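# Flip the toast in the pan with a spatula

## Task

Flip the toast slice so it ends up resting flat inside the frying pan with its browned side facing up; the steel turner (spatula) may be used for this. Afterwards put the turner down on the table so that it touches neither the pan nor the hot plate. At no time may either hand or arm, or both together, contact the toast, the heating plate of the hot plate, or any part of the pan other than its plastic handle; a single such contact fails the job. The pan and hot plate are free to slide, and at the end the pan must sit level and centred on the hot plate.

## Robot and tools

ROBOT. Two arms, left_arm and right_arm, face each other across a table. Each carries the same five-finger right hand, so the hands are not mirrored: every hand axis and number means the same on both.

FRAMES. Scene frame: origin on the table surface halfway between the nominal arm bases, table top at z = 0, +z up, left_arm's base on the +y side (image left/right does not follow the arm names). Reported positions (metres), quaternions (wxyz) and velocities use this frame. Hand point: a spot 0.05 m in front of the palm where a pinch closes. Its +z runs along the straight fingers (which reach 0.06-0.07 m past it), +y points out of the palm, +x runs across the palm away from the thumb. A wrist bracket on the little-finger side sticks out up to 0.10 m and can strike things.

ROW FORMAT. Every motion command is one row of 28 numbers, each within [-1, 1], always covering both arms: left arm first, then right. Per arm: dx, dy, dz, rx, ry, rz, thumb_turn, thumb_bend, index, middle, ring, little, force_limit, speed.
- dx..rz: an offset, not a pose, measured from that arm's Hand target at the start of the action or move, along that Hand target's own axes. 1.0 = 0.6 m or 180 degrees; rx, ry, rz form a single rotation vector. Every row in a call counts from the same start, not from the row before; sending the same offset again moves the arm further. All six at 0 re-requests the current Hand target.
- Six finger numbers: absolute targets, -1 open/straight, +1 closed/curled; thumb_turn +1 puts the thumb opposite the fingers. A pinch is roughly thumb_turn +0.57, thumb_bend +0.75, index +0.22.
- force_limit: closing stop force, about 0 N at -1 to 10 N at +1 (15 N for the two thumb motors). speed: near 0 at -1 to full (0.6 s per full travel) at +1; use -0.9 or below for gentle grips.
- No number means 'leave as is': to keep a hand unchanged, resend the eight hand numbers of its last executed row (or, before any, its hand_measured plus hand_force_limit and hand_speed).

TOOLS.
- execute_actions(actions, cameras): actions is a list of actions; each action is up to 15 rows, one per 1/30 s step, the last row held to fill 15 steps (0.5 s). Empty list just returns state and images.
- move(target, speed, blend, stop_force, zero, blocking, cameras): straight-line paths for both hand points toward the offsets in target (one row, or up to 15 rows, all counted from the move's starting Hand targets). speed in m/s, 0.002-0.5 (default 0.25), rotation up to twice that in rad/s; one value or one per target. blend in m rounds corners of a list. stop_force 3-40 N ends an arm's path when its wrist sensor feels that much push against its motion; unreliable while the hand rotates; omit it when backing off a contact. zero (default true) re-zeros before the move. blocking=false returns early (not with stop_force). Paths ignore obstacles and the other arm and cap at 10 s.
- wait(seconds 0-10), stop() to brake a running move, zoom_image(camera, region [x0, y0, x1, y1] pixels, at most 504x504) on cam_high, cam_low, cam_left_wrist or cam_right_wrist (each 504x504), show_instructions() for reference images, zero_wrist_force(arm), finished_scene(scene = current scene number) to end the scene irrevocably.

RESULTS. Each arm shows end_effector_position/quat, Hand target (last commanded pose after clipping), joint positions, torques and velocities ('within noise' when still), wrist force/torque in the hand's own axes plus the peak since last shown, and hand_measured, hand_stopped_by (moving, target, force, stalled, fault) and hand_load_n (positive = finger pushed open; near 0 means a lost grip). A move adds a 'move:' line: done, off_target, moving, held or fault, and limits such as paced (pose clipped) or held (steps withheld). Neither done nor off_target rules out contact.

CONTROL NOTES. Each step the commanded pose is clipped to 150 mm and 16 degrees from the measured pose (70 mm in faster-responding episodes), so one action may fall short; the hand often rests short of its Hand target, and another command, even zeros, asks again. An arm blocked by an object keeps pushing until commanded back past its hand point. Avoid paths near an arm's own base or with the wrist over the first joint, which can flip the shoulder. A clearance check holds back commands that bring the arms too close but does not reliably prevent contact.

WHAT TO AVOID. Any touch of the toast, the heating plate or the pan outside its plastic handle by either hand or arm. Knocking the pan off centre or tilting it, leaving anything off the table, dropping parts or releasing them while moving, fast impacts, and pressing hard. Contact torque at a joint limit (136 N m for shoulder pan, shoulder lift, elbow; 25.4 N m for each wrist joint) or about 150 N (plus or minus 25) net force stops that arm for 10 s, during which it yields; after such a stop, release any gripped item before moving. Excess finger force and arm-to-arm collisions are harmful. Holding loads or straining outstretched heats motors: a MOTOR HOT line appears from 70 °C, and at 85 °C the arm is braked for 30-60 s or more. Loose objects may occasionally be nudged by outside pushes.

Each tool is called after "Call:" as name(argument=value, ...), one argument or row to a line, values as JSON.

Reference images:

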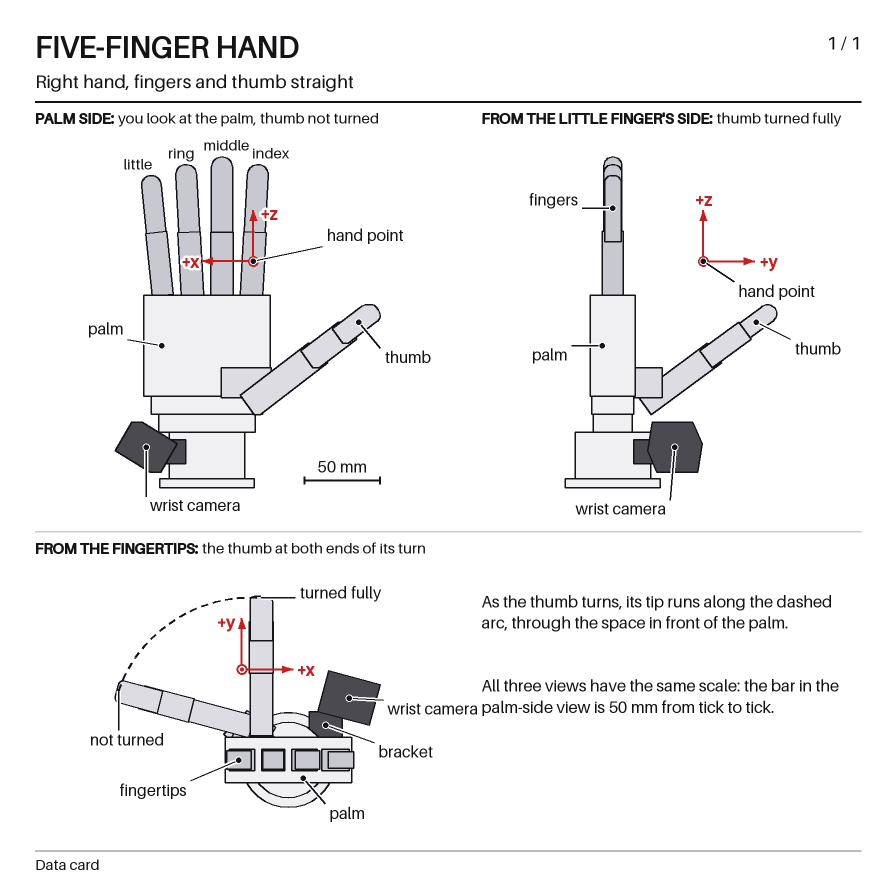

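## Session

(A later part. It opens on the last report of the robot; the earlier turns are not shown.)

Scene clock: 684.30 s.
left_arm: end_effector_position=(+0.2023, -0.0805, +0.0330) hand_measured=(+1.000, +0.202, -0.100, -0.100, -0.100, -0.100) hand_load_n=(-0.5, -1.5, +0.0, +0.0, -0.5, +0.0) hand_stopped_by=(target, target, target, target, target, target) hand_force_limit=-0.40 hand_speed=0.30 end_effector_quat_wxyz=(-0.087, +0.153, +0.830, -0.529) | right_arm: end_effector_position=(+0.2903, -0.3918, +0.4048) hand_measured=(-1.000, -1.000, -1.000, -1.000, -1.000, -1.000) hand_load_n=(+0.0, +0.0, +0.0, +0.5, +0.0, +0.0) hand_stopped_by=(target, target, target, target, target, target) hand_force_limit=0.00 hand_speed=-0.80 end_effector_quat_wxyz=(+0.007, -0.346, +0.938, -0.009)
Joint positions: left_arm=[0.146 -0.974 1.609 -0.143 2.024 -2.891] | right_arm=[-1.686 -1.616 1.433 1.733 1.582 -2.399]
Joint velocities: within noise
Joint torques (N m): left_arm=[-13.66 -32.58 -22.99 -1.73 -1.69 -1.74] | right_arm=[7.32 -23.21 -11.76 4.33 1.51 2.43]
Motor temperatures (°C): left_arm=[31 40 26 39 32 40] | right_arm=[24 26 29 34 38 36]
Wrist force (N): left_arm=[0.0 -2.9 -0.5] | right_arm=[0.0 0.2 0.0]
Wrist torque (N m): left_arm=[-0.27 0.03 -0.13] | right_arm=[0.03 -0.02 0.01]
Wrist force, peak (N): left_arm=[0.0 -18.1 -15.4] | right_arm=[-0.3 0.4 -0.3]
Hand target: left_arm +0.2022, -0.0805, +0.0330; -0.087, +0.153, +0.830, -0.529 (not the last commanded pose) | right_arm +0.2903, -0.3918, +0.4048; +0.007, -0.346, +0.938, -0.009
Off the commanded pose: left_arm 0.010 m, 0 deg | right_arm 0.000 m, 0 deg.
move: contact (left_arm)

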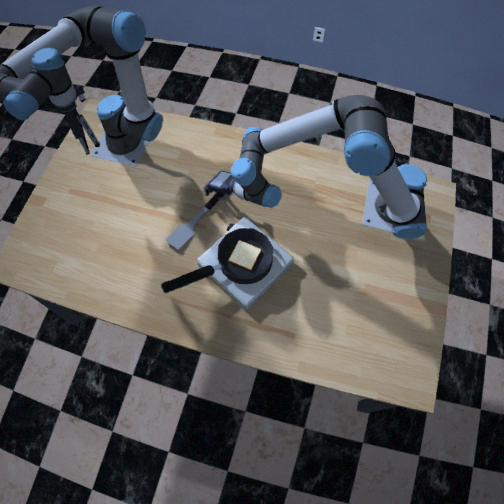

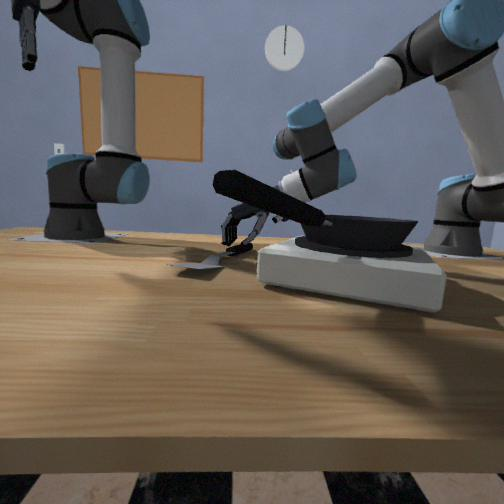

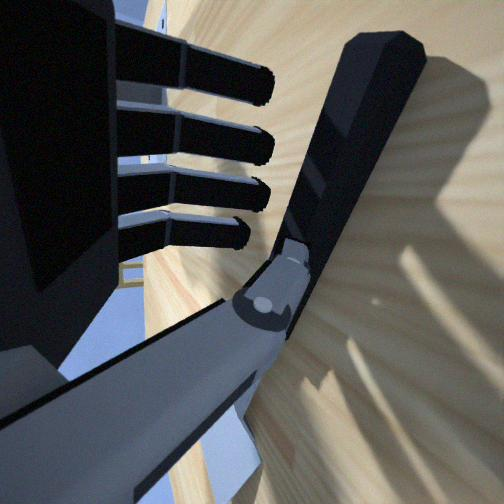

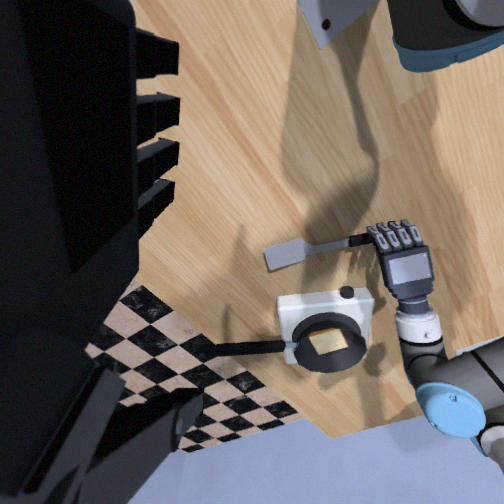

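Call:
move(
  target=[0,-0.0129,-0.0198,0,0,0,1,-0.05,-0.2,-0.2,-0.2,-0.2,-0.4,0.3,0,0,0,0,0,0,-1,-1,-1,-1,-1,-1,0,-0.8],
  speed=0.1,
  cameras=[],
)

Call:
move(
  target=[0,0.0422,0.0198,0,0,0,1,-0.05,-0.2,-0.2,-0.2,-0.2,-0.4,0.3,0,0,0,0,0,0,-1,-1,-1,-1,-1,-1,0,-0.8],
  speed=0.03,
  stop_force=5,
)

Call:
zoom_image(
  camera="cam_low",
  region=[180, 180, 280, 280],
)

Call:
zoom_image(
  camera="cam_left_wrist",
  region=[100, 20, 450, 370],
)

Scene clock: 698.23 s.
left_arm: end_effector_position=(+0.2046, -0.0733, +0.0451) hand_measured=(+1.000, -0.050, -0.200, -0.200, -0.200, -0.200) hand_load_n=(+0.0, +0.5, +0.0, +0.0, +0.0, +0.0) hand_stopped_by=(target, target, target, target, target, target) hand_force_limit=-0.40 hand_speed=0.30 end_effector_quat_wxyz=(-0.087, +0.153, +0.830, -0.529) | right_arm: end_effector_position=(+0.2903, -0.3918, +0.4048) hand_measured=(-1.000, -1.000, -1.000, -1.000, -1.000, -1.000) hand_load_n=(+0.0, +0.0, +0.0, +0.0, +0.0, +0.0) hand_stopped_by=(target, target, target, target, target, target) hand_force_limit=0.00 hand_speed=-0.80 end_effector_quat_wxyz=(+0.007, -0.346, +0.938, -0.009)
Joint positions: left_arm=[0.153 -1.001 1.619 -0.123 2.031 -2.887] | right_arm=[-1.686 -1.616 1.433 1.733 1.582 -2.399]
Joint velocities: within noise
Joint torques (N m): left_arm=[1.12 -31.58 -22.94 -1.55 0.45 0.79] | right_arm=[7.38 -23 -11.53 4.29 1.49 2.38]
Motor temperatures (°C): left_arm=[31 40 26 39 32 40] | right_arm=[24 26 29 34 38 36]
Wrist force (N): left_arm=[-0.1 -0.4 0.3] | right_arm=[0.0 0.0 0.1]
Wrist torque (N m): left_arm=[-0.20 0.02 -0.09] | right_arm=[-0.01 -0.01 0.00]
Wrist force, peak (N): left_arm=[-0.3 -3.6 -0.4] | right_arm=[-0.2 0.4 -0.3]
Hand target: left_arm +0.2046, -0.0734, +0.0450; -0.087, +0.153, +0.830, -0.529 | right_arm +0.2903, -0.3918, +0.4048; +0.007, -0.346, +0.938, -0.009
Off the commanded pose: left_arm 0.000 m, 0 deg | right_arm 0.000 m, 0 deg.
move: done
No camera images: "cameras" was empty.

Scene clock: 700.17 s.
left_arm: end_effector_position=(+0.2051, -0.0736, +0.0189) hand_measured=(+1.000, -0.048, -0.200, -0.200, -0.200, -0.200) hand_load_n=(-0.5, -1.5, +0.0, +0.0, +0.0, +0.0) hand_stopped_by=(target, target, target, target, target, target) hand_force_limit=-0.40 hand_speed=0.30 end_effector_quat_wxyz=(-0.087, +0.153, +0.830, -0.529) | right_arm: end_effector_position=(+0.2903, -0.3918, +0.4048) hand_measured=(-1.000, -1.000, -1.000, -1.000, -1.000, -1.000) hand_load_n=(+0.0, +0.0, +0.0, +0.0, +0.0, +0.0) hand_stopped_by=(target, target, target, target, target, target) hand_force_limit=0.00 hand_speed=-0.80 end_effector_quat_wxyz=(+0.007, -0.346, +0.938, -0.009)
Joint positions: left_arm=[0.154 -0.963 1.636 -0.178 2.031 -2.887] | right_arm=[-1.686 -1.616 1.433 1.733 1.582 -2.399]
Joint velocities: within noise
Joint torques (N m): left_arm=[-13.15 -46.1 -22.76 -1.38 -1.45 -1.58] | right_arm=[6.93 -22.93 -11.87 4.29 1.47 2.41]
Motor temperatures (°C): left_arm=[31 40 26 39 32 40] | right_arm=[24 26 29 34 38 36]
Wrist force (N): left_arm=[-0.2 -1.6 0.6] | right_arm=[0.0 0.2 0.1]
Wrist torque (N m): left_arm=[-0.24 0.05 -0.15] | right_arm=[0.02 -0.02 0.02]
Wrist force, peak (N): left_arm=[-0.1 -16.3 -17.8] | right_arm=[0.0 0.6 0.1]
Hand target: left_arm +0.2050, -0.0736, +0.0189; -0.087, +0.153, +0.830, -0.529 (not the last commanded pose) | right_arm +0.2903, -0.3918, +0.4048; +0.007, -0.346, +0.938, -0.009
Off the commanded pose: left_arm 0.002 m, 0 deg | right_arm 0.000 m, 0 deg.
move: contact (left_arm)

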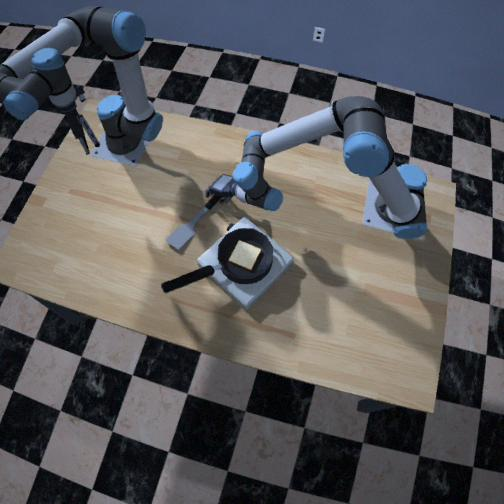

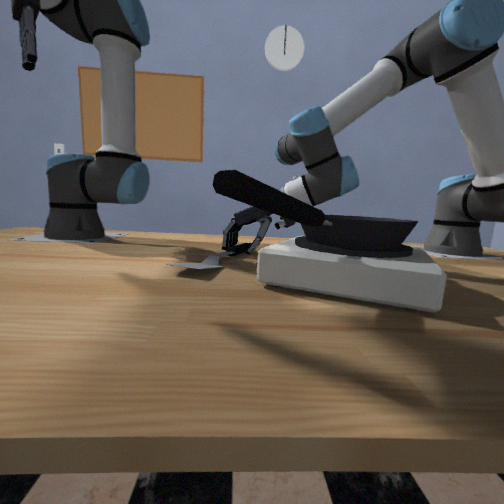

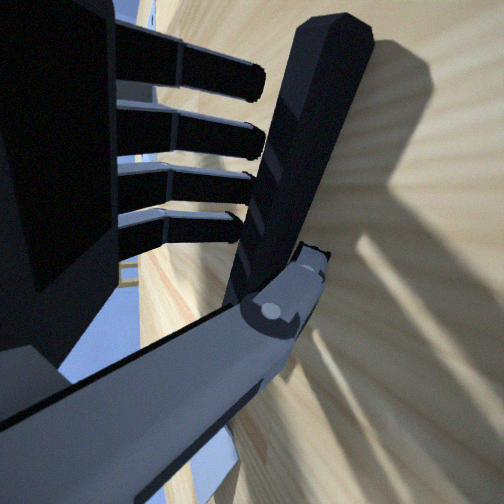

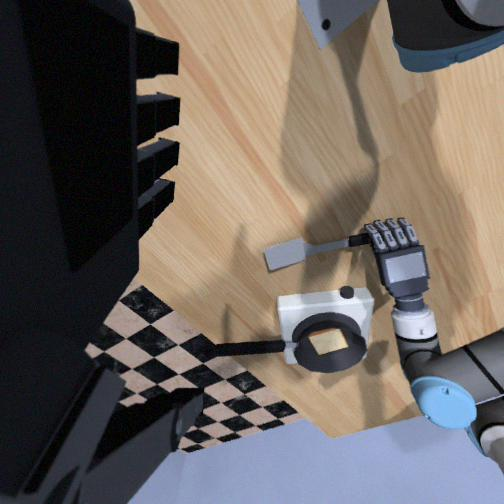

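Scaled by 5.040.

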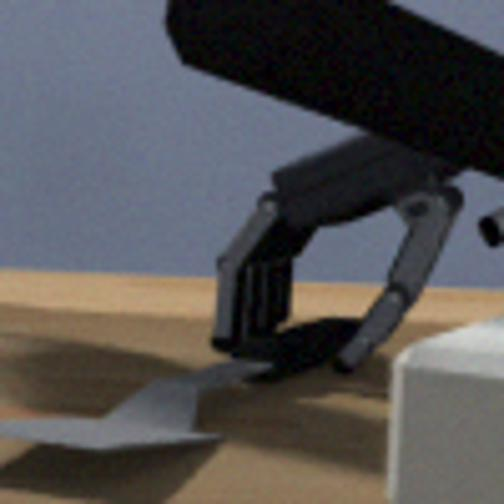

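Scaled by 1.440.

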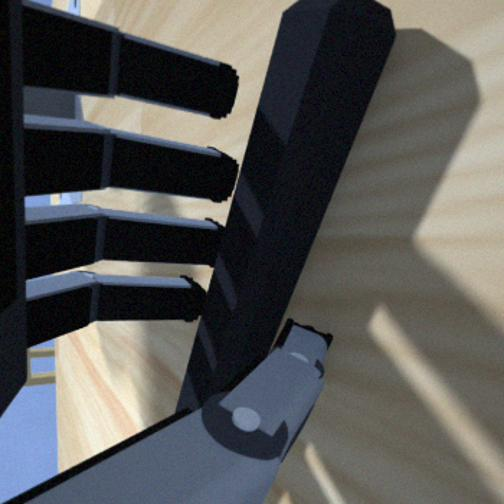

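Call:
move(
  target=[0,-0.002,-0.001,0,0,0,1,0.6,0.5,0.5,0.5,0.5,-0.4,-0.6,0,0,0,0,0,0,-1,-1,-1,-1,-1,-1,0,-0.8],
  speed=0.03,
)

Call:
zoom_image(
  camera="cam_low",
  region=[180, 180, 280, 280],
)

Call:
zoom_image(
  camera="cam_left_wrist",
  region=[100, 20, 450, 370],
)

Scene clock: 710.20 s.
left_arm: end_effector_position=(+0.2050, -0.0735, +0.0203) hand_measured=(+1.000, +0.090, +0.040, +0.040, +0.082, +0.174) hand_load_n=(+4.0, +11.0, +5.5, +4.5, +5.0, +2.5) hand_stopped_by=(target, force, force, force, force, force) hand_force_limit=-0.40 hand_speed=-0.60 end_effector_quat_wxyz=(-0.087, +0.153, +0.830, -0.529) | right_arm: end_effector_position=(+0.2903, -0.3918, +0.4048) hand_measured=(-1.000, -1.000, -1.000, -1.000, -1.000, -1.000) hand_load_n=(+0.0, +0.0, +0.0, +0.0, +0.0, +0.0) hand_stopped_by=(target, target, target, target, target, target) hand_force_limit=0.00 hand_speed=-0.80 end_effector_quat_wxyz=(+0.007, -0.346, +0.938, -0.009)
Joint positions: left_arm=[0.154 -0.965 1.635 -0.175 2.031 -2.887] | right_arm=[-1.686 -1.616 1.433 1.733 1.582 -2.399]
Joint velocities: within noise
Joint torques (N m): left_arm=[-13.49 -39.32 -19.41 0.97 -1.26 -1.75] | right_arm=[7.17 -22.54 -11.61 4.21 1.39 2.37]
Motor temperatures (°C): left_arm=[31 40 26 39 32 40] | right_arm=[24 26 29 34 38 36]
Wrist force (N): left_arm=[0.0 -3.9 -0.9] | right_arm=[-0.1 0.0 0.0]
Wrist torque (N m): left_arm=[-0.28 0.00 -0.12] | right_arm=[0.00 0.00 0.00]
Wrist force, peak (N): left_arm=[0.1 -5.0 -2.3] | right_arm=[0.1 0.5 0.3]
Hand target: left_arm +0.2050, -0.0735, +0.0203; -0.087, +0.153, +0.830, -0.529 | right_arm +0.2903, -0.3918, +0.4048; +0.007, -0.346, +0.938, -0.009
Off the commanded pose: left_arm 0.000 m, 0 deg | right_arm 0.000 m, 0 deg.
move: done

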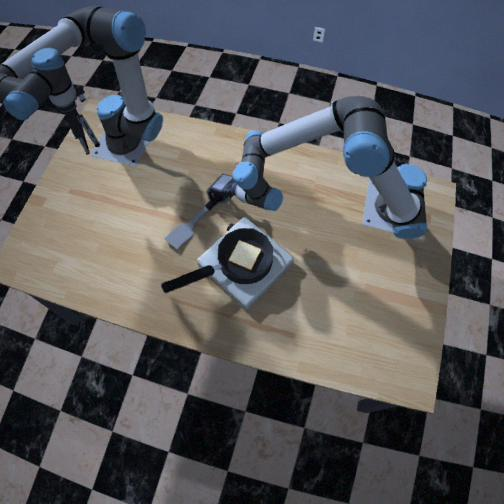

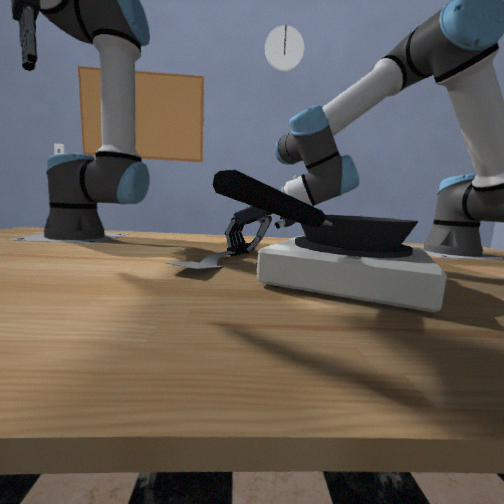

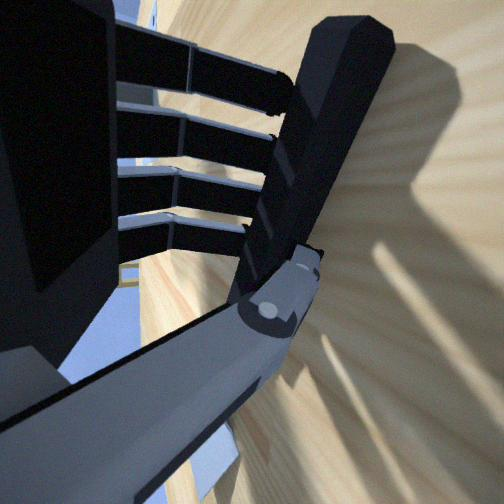

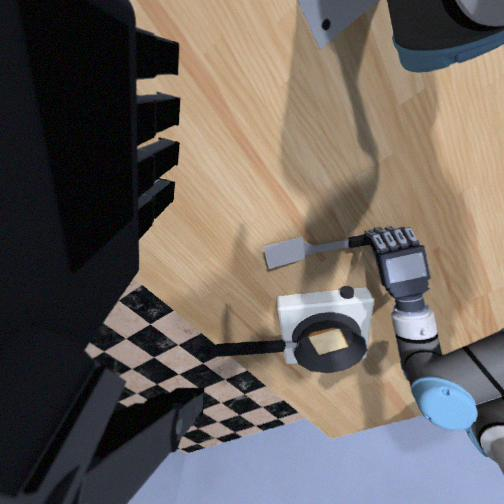

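Scaled by 5.040.

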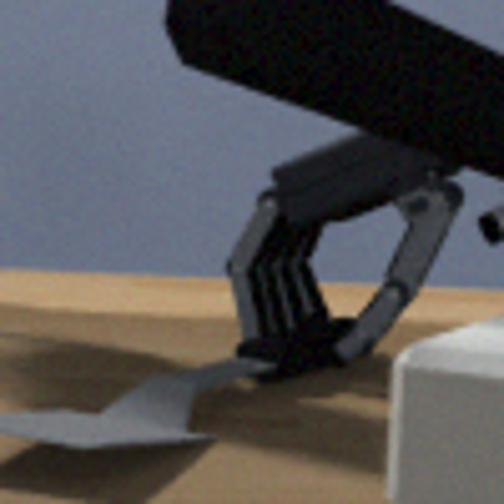

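Scaled by 1.440.

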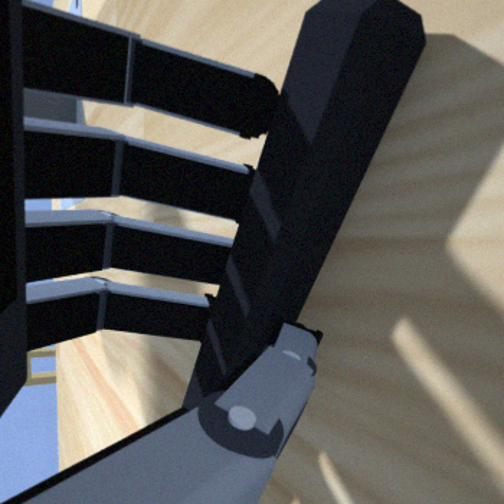

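Call:
move(
  target=[0,0,0,0,0,0,1,0.7,0.6,0.6,0.6,0.6,0.3,-0.8,0,0,0,0,0,0,-1,-1,-1,-1,-1,-1,0,-0.8],
  speed=0.03,
  cameras=[],
)

Call:
move(
  target=[-0.002,-0.12,-0.056,0,0,0,1,0.7,0.6,0.6,0.6,0.6,0.3,-0.8,0,0,0,0,0,0,-1,-1,-1,-1,-1,-1,0,-0.8],
  speed=0.06,
)

Call:
zoom_image(
  camera="cam_low",
  region=[150, 130, 300, 280],
)

Call:
zoom_image(
  camera="cam_left_wrist",
  region=[100, 20, 450, 370],
)

Call:
zoom_image(
  camera="cam_right_wrist",
  region=[250, 180, 450, 380],
)

Scene clock: 720.57 s.
left_arm: end_effector_position=(+0.2050, -0.0735, +0.0203) hand_measured=(+1.000, +0.088, +0.048, +0.048, +0.092, +0.194) hand_load_n=(+4.5, +13.0, +7.0, +6.0, +6.5, +6.0) hand_stopped_by=(target, force, force, force, force, force) hand_force_limit=0.30 hand_speed=-0.80 end_effector_quat_wxyz=(-0.087, +0.153, +0.830, -0.529) | right_arm: end_effector_position=(+0.2903, -0.3918, +0.4048) hand_measured=(-1.000, -1.000, -1.000, -1.000, -1.000, -1.000) hand_load_n=(+0.0, +0.5, +0.0, +0.0, +0.0, +0.0) hand_stopped_by=(target, target, target, target, target, target) hand_force_limit=0.00 hand_speed=-0.80 end_effector_quat_wxyz=(+0.007, -0.346, +0.938, -0.009)
Joint positions: left_arm=[0.154 -0.965 1.635 -0.175 2.031 -2.887] | right_arm=[-1.686 -1.616 1.433 1.733 1.582 -2.399]
Joint velocities: within noise
Joint torques (N m): left_arm=[-7.7 -28.14 -8.15 1.99 -0.94 -1.04] | right_arm=[7.01 -22.36 -11.88 4.23 1.49 2.33]
Motor temperatures (°C): left_arm=[31 40 26 39 32 40] | right_arm=[24 26 29 34 38 36]
Wrist force (N): left_arm=[0.7 -9.9 -2.3] | right_arm=[-0.1 0.1 0.0]
Wrist torque (N m): left_arm=[-0.37 -0.13 -0.27] | right_arm=[0.00 0.00 0.00]
Wrist force, peak (N): left_arm=[0.6 -10.1 -2.4] | right_arm=[0.0 0.5 0.4]
Hand target: left_arm +0.2050, -0.0735, +0.0203; -0.087, +0.153, +0.830, -0.529 | right_arm +0.2903, -0.3918, +0.4048; +0.007, -0.346, +0.938, -0.009
Off the commanded pose: left_arm 0.000 m, 0 deg | right_arm 0.000 m, 0 deg.
move: done
No camera images: "cameras" was empty.

Scene clock: 722.23 s.
left_arm: end_effector_position=(+0.2048, -0.0737, +0.0998) hand_measured=(+1.000, +0.088, +0.048, +0.048, +0.092, +0.194) hand_load_n=(+5.0, +16.0, +6.0, +5.5, +3.5, +1.5) hand_stopped_by=(target, force, force, force, force, force) hand_force_limit=0.30 hand_speed=-0.80 end_effector_quat_wxyz=(-0.087, +0.153, +0.830, -0.529) | right_arm: end_effector_position=(+0.2903, -0.3918, +0.4048) hand_measured=(-1.000, -1.000, -1.000, -1.000, -1.000, -1.000) hand_load_n=(+0.0, -0.5, +0.0, +0.0, +0.0, +0.0) hand_stopped_by=(target, target, target, target, target, target) hand_force_limit=0.00 hand_speed=-0.80 end_effector_quat_wxyz=(+0.007, -0.346, +0.938, -0.009)
Joint positions: left_arm=[0.153 -1.068 1.566 -0.003 2.031 -2.887] | right_arm=[-1.686 -1.616 1.433 1.733 1.582 -2.399]
Joint velocities: within noise
Joint torques (N m): left_arm=[-13.6 -29.55 -14.2 -2.05 -1.51 -0.68] | right_arm=[6.89 -21.53 -12.21 4.29 1.46 2.33]
Motor temperatures (°C): left_arm=[31 40 26 39 32 40] | right_arm=[24 26 29 34 38 35]
Wrist force (N): left_arm=[-0.2 1.5 1.0] | right_arm=[0.1 0.2 0.0]
Wrist torque (N m): left_arm=[-0.17 0.12 -0.25] | right_arm=[0.02 -0.04 0.02]
Wrist force, peak (N): left_arm=[0.6 -9.5 -2.3] | right_arm=[0.0 0.4 -0.3]
Hand target: left_arm +0.2048, -0.0737, +0.0997; -0.087, +0.153, +0.830, -0.529 | right_arm +0.2903, -0.3918, +0.4048; +0.007, -0.346, +0.938, -0.009
Off the commanded pose: left_arm 0.000 m, 0 deg | right_arm 0.000 m, 0 deg.
move: done

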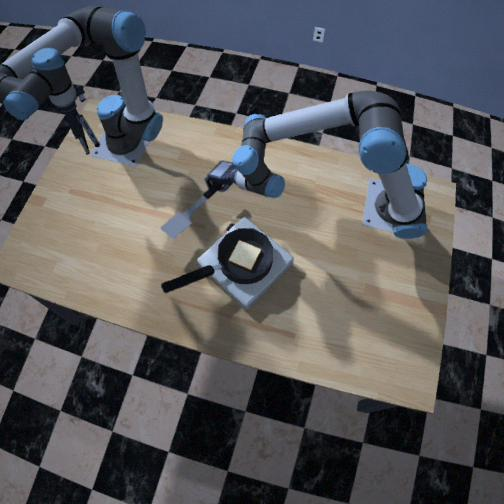

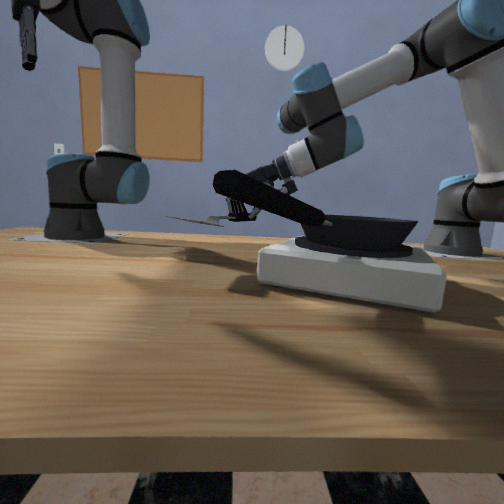

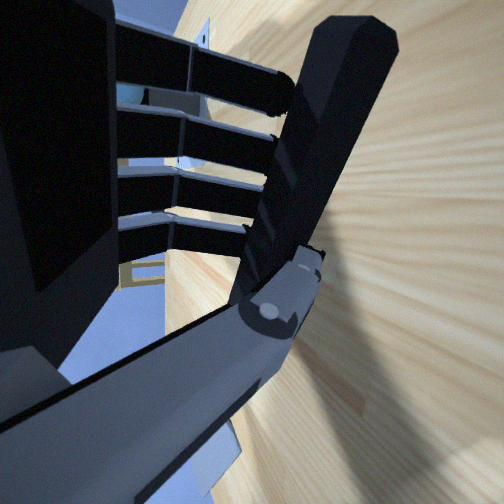

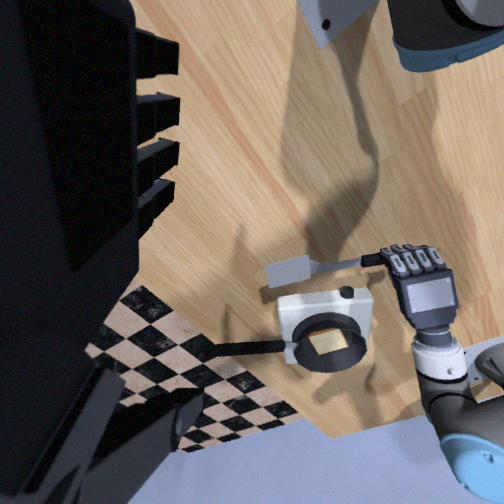

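Scaled by 3.360.

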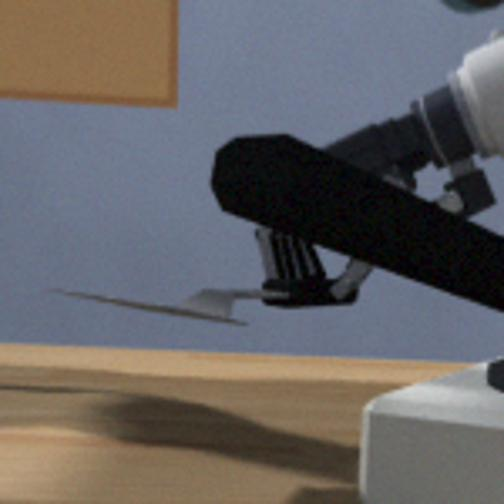

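Scaled by 1.440.

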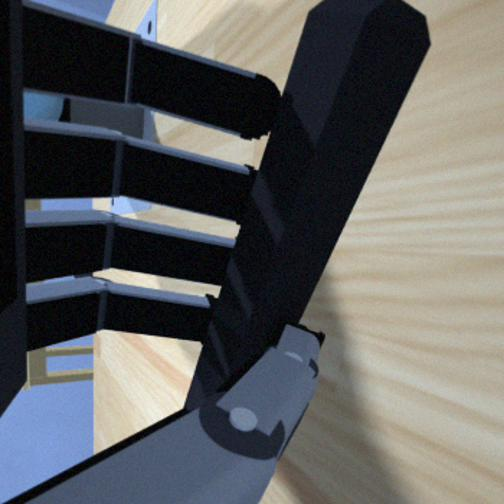

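Scaled by 2.520.

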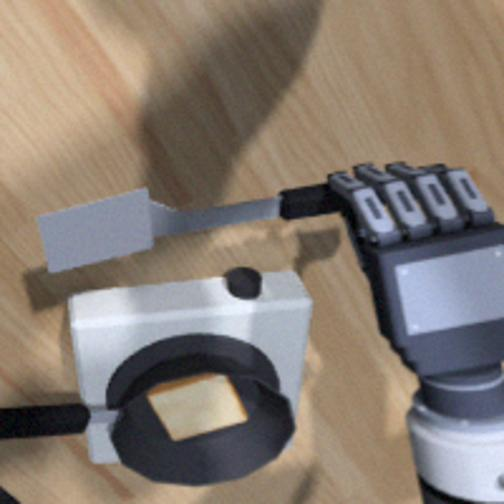

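Call:
move(
  target=[
    [-0.0034,-0.181,-0.085,0,0,0,1,0.7,0.6,0.6,0.6,0.6,0.3,-0.8,-0.2,0.1575,0.167,0,0,0,-1,-1,-1,-1,-1,-1,0,-0.8],
    [0.3525,-0.031,-0.4175,-0.0015,-0.0805,-0.0378,1,0.7,0.6,0.6,0.6,0.6,0.3,-0.8,-0.2,0.1575,0.167,0,0,0,-1,-1,-1,-1,-1,-1,0,-0.8],
  ],
  speed=0.15,
  blend=0.03,
)

Call:
zoom_image(
  camera="cam_low",
  region=[150, 130, 450, 430],
)

Call:
zoom_image(
  camera="cam_high",
  region=[150, 130, 330, 310],
)

Call:
zoom_image(
  camera="cam_right_wrist",
  region=[180, 200, 480, 500],
)

Scene clock: 821.73 s.
left_arm: end_effector_position=(+0.0797, +0.2054, +0.2194) hand_measured=(+1.000, +0.088, +0.048, +0.048, +0.092, +0.194) hand_load_n=(+5.0, +16.0, +6.0, +5.5, +3.5, +1.5) hand_stopped_by=(target, force, force, force, force, force) hand_force_limit=0.30 hand_speed=-0.80 end_effector_quat_wxyz=(-0.012, +0.036, +0.843, -0.536) | right_arm: end_effector_position=(+0.3223, -0.2434, +0.3032) hand_measured=(-1.000, -1.000, -1.000, -1.000, -1.000, -1.000) hand_load_n=(+0.0, +0.0, +0.0, +0.0, +0.0, +0.0) hand_stopped_by=(target, target, target, target, target, target) hand_force_limit=0.00 hand_speed=-0.80 end_effector_quat_wxyz=(+0.007, -0.346, +0.938, -0.009)
Joint positions: left_arm=[-0.597 -2.054 2.237 0.312 1.106 -3.359] | right_arm=[-1.234 -1.37 1.429 1.498 1.589 -1.947]
Joint velocities: within noise
Joint torques (N m): left_arm=[-13.86 -10.16 -18.08 1.25 -2.42 -1.84] | right_arm=[-7.89 -39.64 -9.99 4.73 -0.58 -2.34]
Motor temperatures (°C): left_arm=[31 40 26 39 32 39] | right_arm=[24 26 29 34 38 35]
Wrist force (N): left_arm=[-0.1 1.1 1.0] | right_arm=[0.0 0.2 0.0]
Wrist torque (N m): left_arm=[-0.20 0.11 -0.25] | right_arm=[0.03 -0.02 0.00]
Wrist force, peak (N): left_arm=[-0.2 3.3 1.5] | right_arm=[1.0 -0.3 -0.9]
Hand target: left_arm +0.0797, +0.2054, +0.2194; -0.012, +0.035, +0.843, -0.536 | right_arm +0.3223, -0.2434, +0.3032; +0.007, -0.346, +0.938, -0.009
Off the commanded pose: left_arm 0.000 m, 0 deg | right_arm 0.000 m, 0 deg.
move: done

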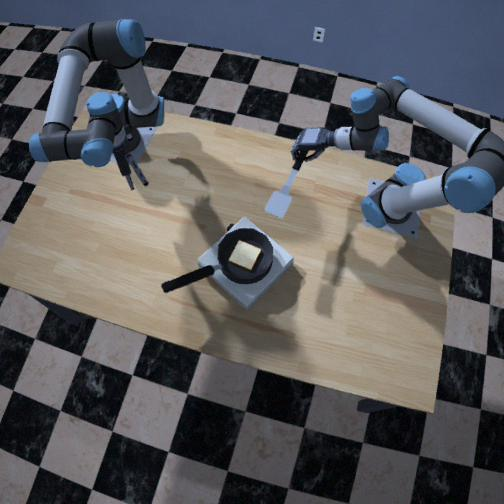

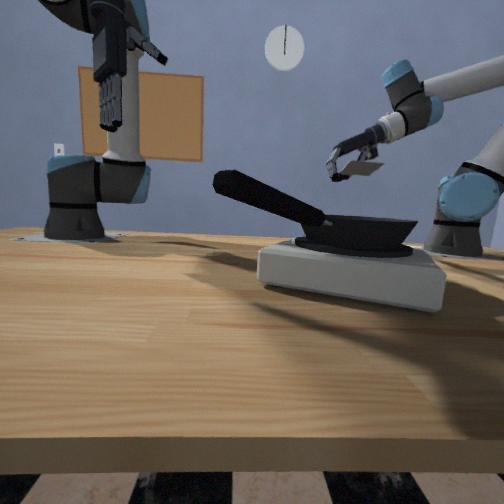

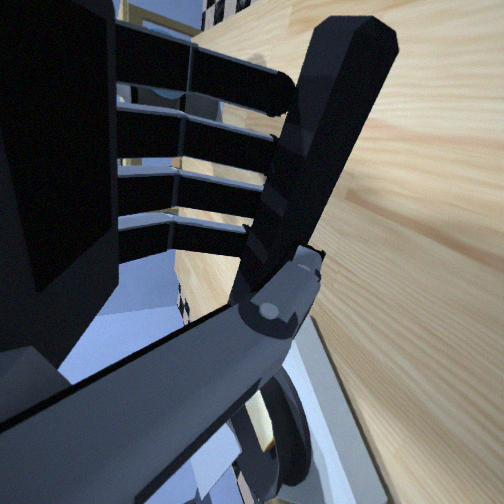

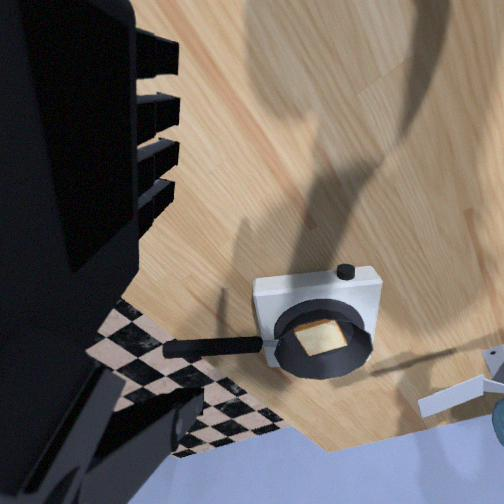

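Scaled by 1.680.

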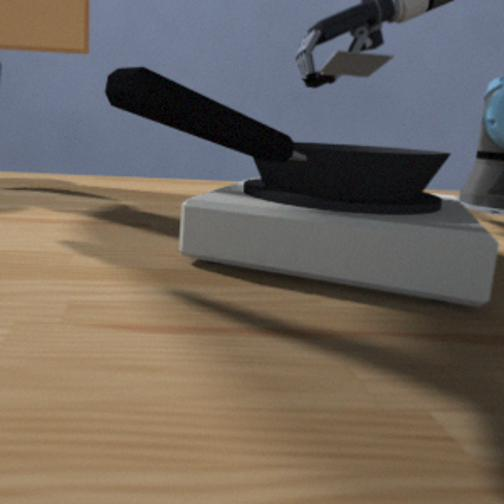

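Scaled by 2.800.

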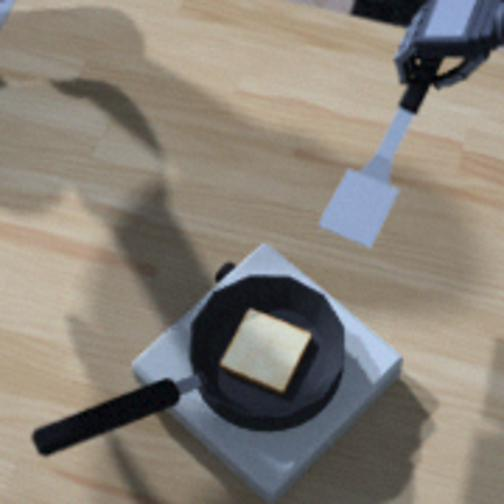

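Scaled by 1.680.

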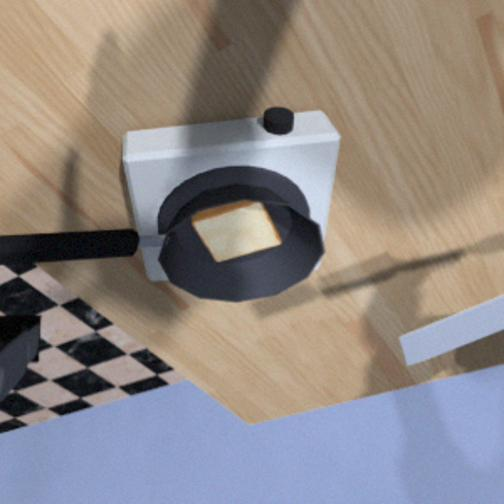

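Call:
move(
  target=[-0.0127,-0.0635,0.1354,0,0,0,1,0.7,0.6,0.6,0.6,0.6,0.3,-0.8,0,0,0,0,0,0,-1,-1,-1,-1,-1,-1,0,-0.8],
  speed=0.15,
)

Call:
zoom_image(
  camera="cam_low",
  region=[200, 130, 450, 330],
)

Call:
zoom_image(
  camera="cam_high",
  region=[170, 150, 320, 300],
)

Call:
zoom_image(
  camera="cam_right_wrist",
  region=[230, 230, 480, 480],
)

Scene clock: 892.70 s.
left_arm: end_effector_position=(+0.0809, +0.1155, +0.2194) hand_measured=(+1.000, +0.088, +0.048, +0.048, +0.092, +0.194) hand_load_n=(+5.5, +16.0, +6.0, +5.5, +3.5, +1.5) hand_stopped_by=(target, force, force, force, force, force) hand_force_limit=0.30 hand_speed=-0.80 end_effector_quat_wxyz=(-0.012, +0.035, +0.843, -0.536) | right_arm: end_effector_position=(+0.3223, -0.2434, +0.3032) hand_measured=(-1.000, -1.000, -1.000, -1.000, -1.000, -1.000) hand_load_n=(+0.0, +0.0, +0.0, +0.0, +0.0, +0.0) hand_stopped_by=(target, target, target, target, target, target) hand_force_limit=0.00 hand_speed=-0.80 end_effector_quat_wxyz=(+0.007, -0.346, +0.938, -0.009)
Joint positions: left_arm=[-0.382 -1.767 2.051 0.172 1.298 -3.254] | right_arm=[-1.234 -1.37 1.429 1.498 1.589 -1.947]
Joint velocities: within noise
Joint torques (N m): left_arm=[-5.28 -1.44 -30.04 -0.52 -0.64 -0.91] | right_arm=[-6.94 -39.22 -13.85 3.9 -1.44 -1.98]
Motor temperatures (°C): left_arm=[31 39 26 39 32 39] | right_arm=[24 26 29 34 38 35]
Wrist force (N): left_arm=[-0.3 1.5 0.8] | right_arm=[-0.1 0.2 0.3]
Wrist torque (N m): left_arm=[-0.14 0.12 -0.22] | right_arm=[0.01 0.00 0.00]
Wrist force, peak (N): left_arm=[-0.3 0.8 2.4] | right_arm=[0.0 -0.2 0.5]
Hand target: left_arm +0.0808, +0.1154, +0.2195; -0.012, +0.035, +0.843, -0.536 | right_arm +0.3223, -0.2434, +0.3032; +0.007, -0.346, +0.938, -0.009
Off the commanded pose: left_arm 0.000 m, 0 deg | right_arm 0.000 m, 0 deg.
move: done

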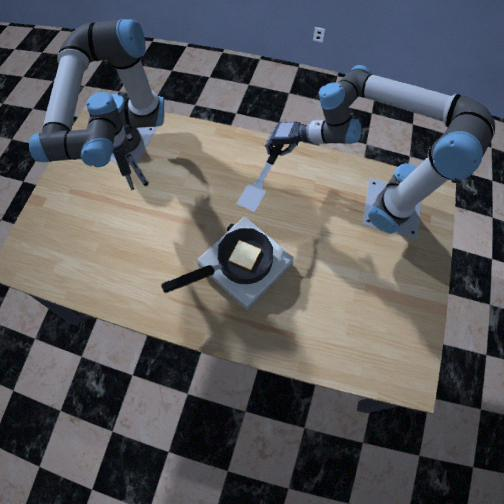

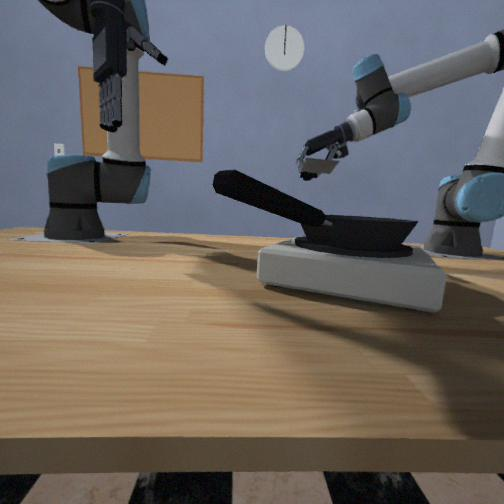

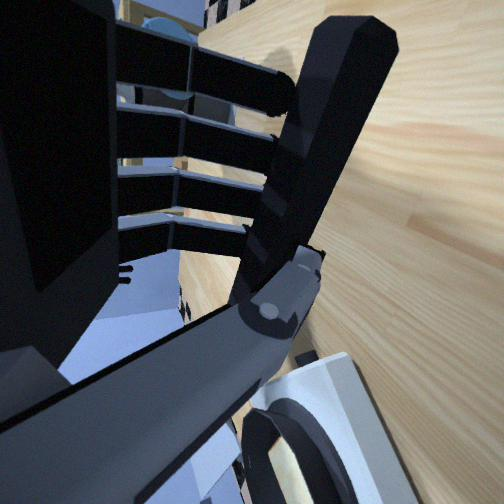

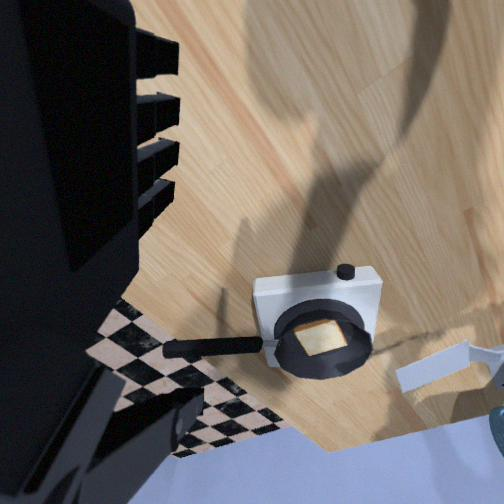

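Scaled by 2.016.

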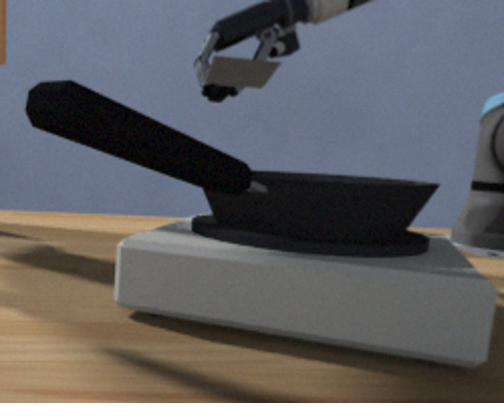

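Scaled by 3.360.

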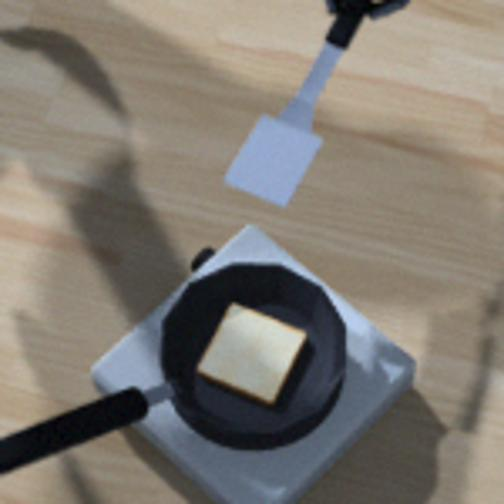

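Scaled by 2.016.

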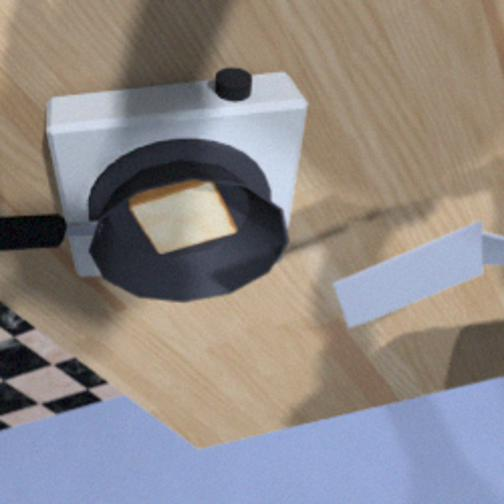

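Call:
move(
  target=[
    [0,-0.15,-0.07,0,0,0,1,0.7,0.6,0.6,0.6,0.6,0.3,-0.8,0,0,0,0,0,0,-1,-1,-1,-1,-1,-1,0,-0.8],
    [0,-0.15,-0.07,-0.47,0,0,1,0.7,0.6,0.6,0.6,0.6,0.3,-0.8,0,0,0,0,0,0,-1,-1,-1,-1,-1,-1,0,-0.8],
  ],
  speed=0.25,
)

Call:
zoom_image(
  camera="cam_high",
  region=[190, 110, 320, 240],
)

Call:
zoom_image(
  camera="cam_right_wrist",
  region=[254, 254, 504, 504],
)

Scene clock: 953.27 s.
left_arm: end_effector_position=(+0.0791, +0.1153, +0.3187) hand_measured=(+1.000, +0.088, +0.048, +0.048, +0.092, +0.194) hand_load_n=(+6.5, +14.5, +8.5, +6.5, +3.0, +0.0) hand_stopped_by=(target, force, force, force, force, force) hand_force_limit=0.30 hand_speed=-0.80 end_effector_quat_wxyz=(-0.015, -0.034, -0.985, -0.171) | right_arm: end_effector_position=(+0.3223, -0.2434, +0.3032) hand_measured=(-1.000, -1.000, -1.000, -1.000, -1.000, -1.000) hand_load_n=(+0.0, +0.0, +0.0, +0.0, +0.0, +0.0) hand_stopped_by=(target, target, target, target, target, target) hand_force_limit=0.00 hand_speed=-0.80 end_effector_quat_wxyz=(+0.007, -0.346, +0.938, -0.009)
Joint positions: left_arm=[-0.219 -0.745 0.619 2.04 1.599 -3.271] | right_arm=[-1.234 -1.37 1.429 1.498 1.589 -1.947]
Joint velocities: within noise
Joint torques (N m): left_arm=[-9.87 -40.6 -24.42 4.65 -2.18 -1.74] | right_arm=[-6.99 -38.88 -19.82 2.58 -1.47 -1.3]
Motor temperatures (°C): left_arm=[30 39 26 39 32 39] | right_arm=[24 26 29 34 37 35]
Wrist force (N): left_arm=[-0.1 -0.4 1.5] | right_arm=[-0.1 0.2 0.0]
Wrist torque (N m): left_arm=[0.11 0.13 0.07] | right_arm=[0.03 0.00 0.00]
Wrist force, peak (N): left_arm=[-0.3 3.8 1.7] | right_arm=[0.1 0.2 0.6]
Hand target: left_arm +0.0790, +0.1153, +0.3188; +0.015, +0.034, +0.985, +0.171 | right_arm +0.3223, -0.2434, +0.3032; +0.007, -0.346, +0.938, -0.009
Off the commanded pose: left_arm 0.000 m, 0 deg | right_arm 0.000 m, 0 deg.
move: done

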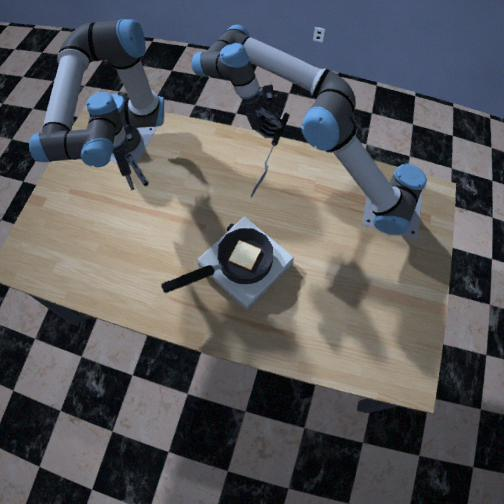

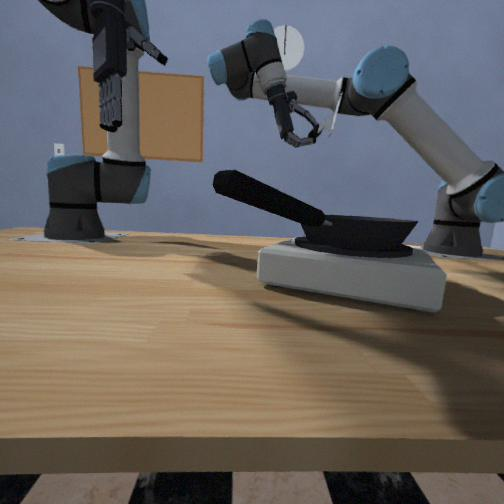

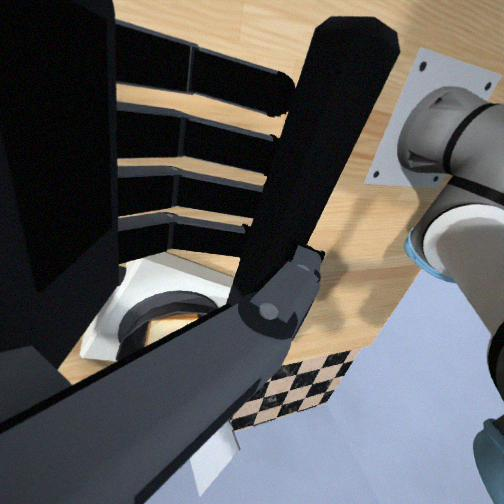

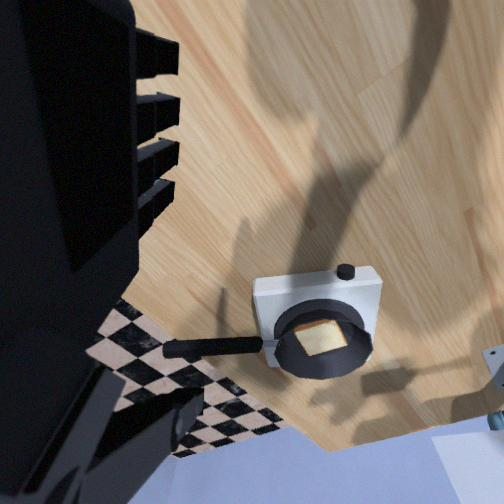

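Scaled by 3.877.

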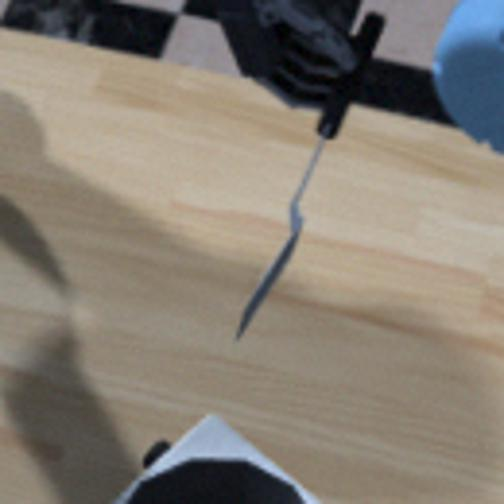

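Scaled by 2.016.

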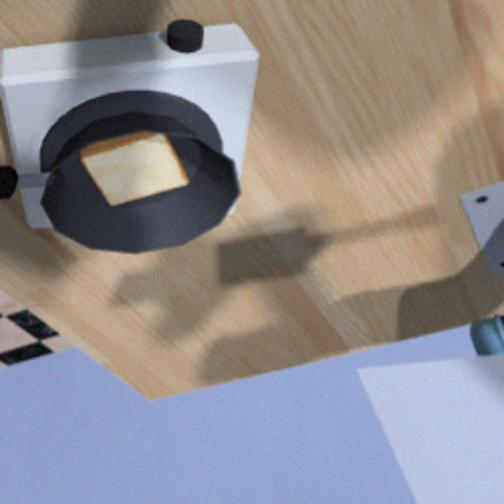

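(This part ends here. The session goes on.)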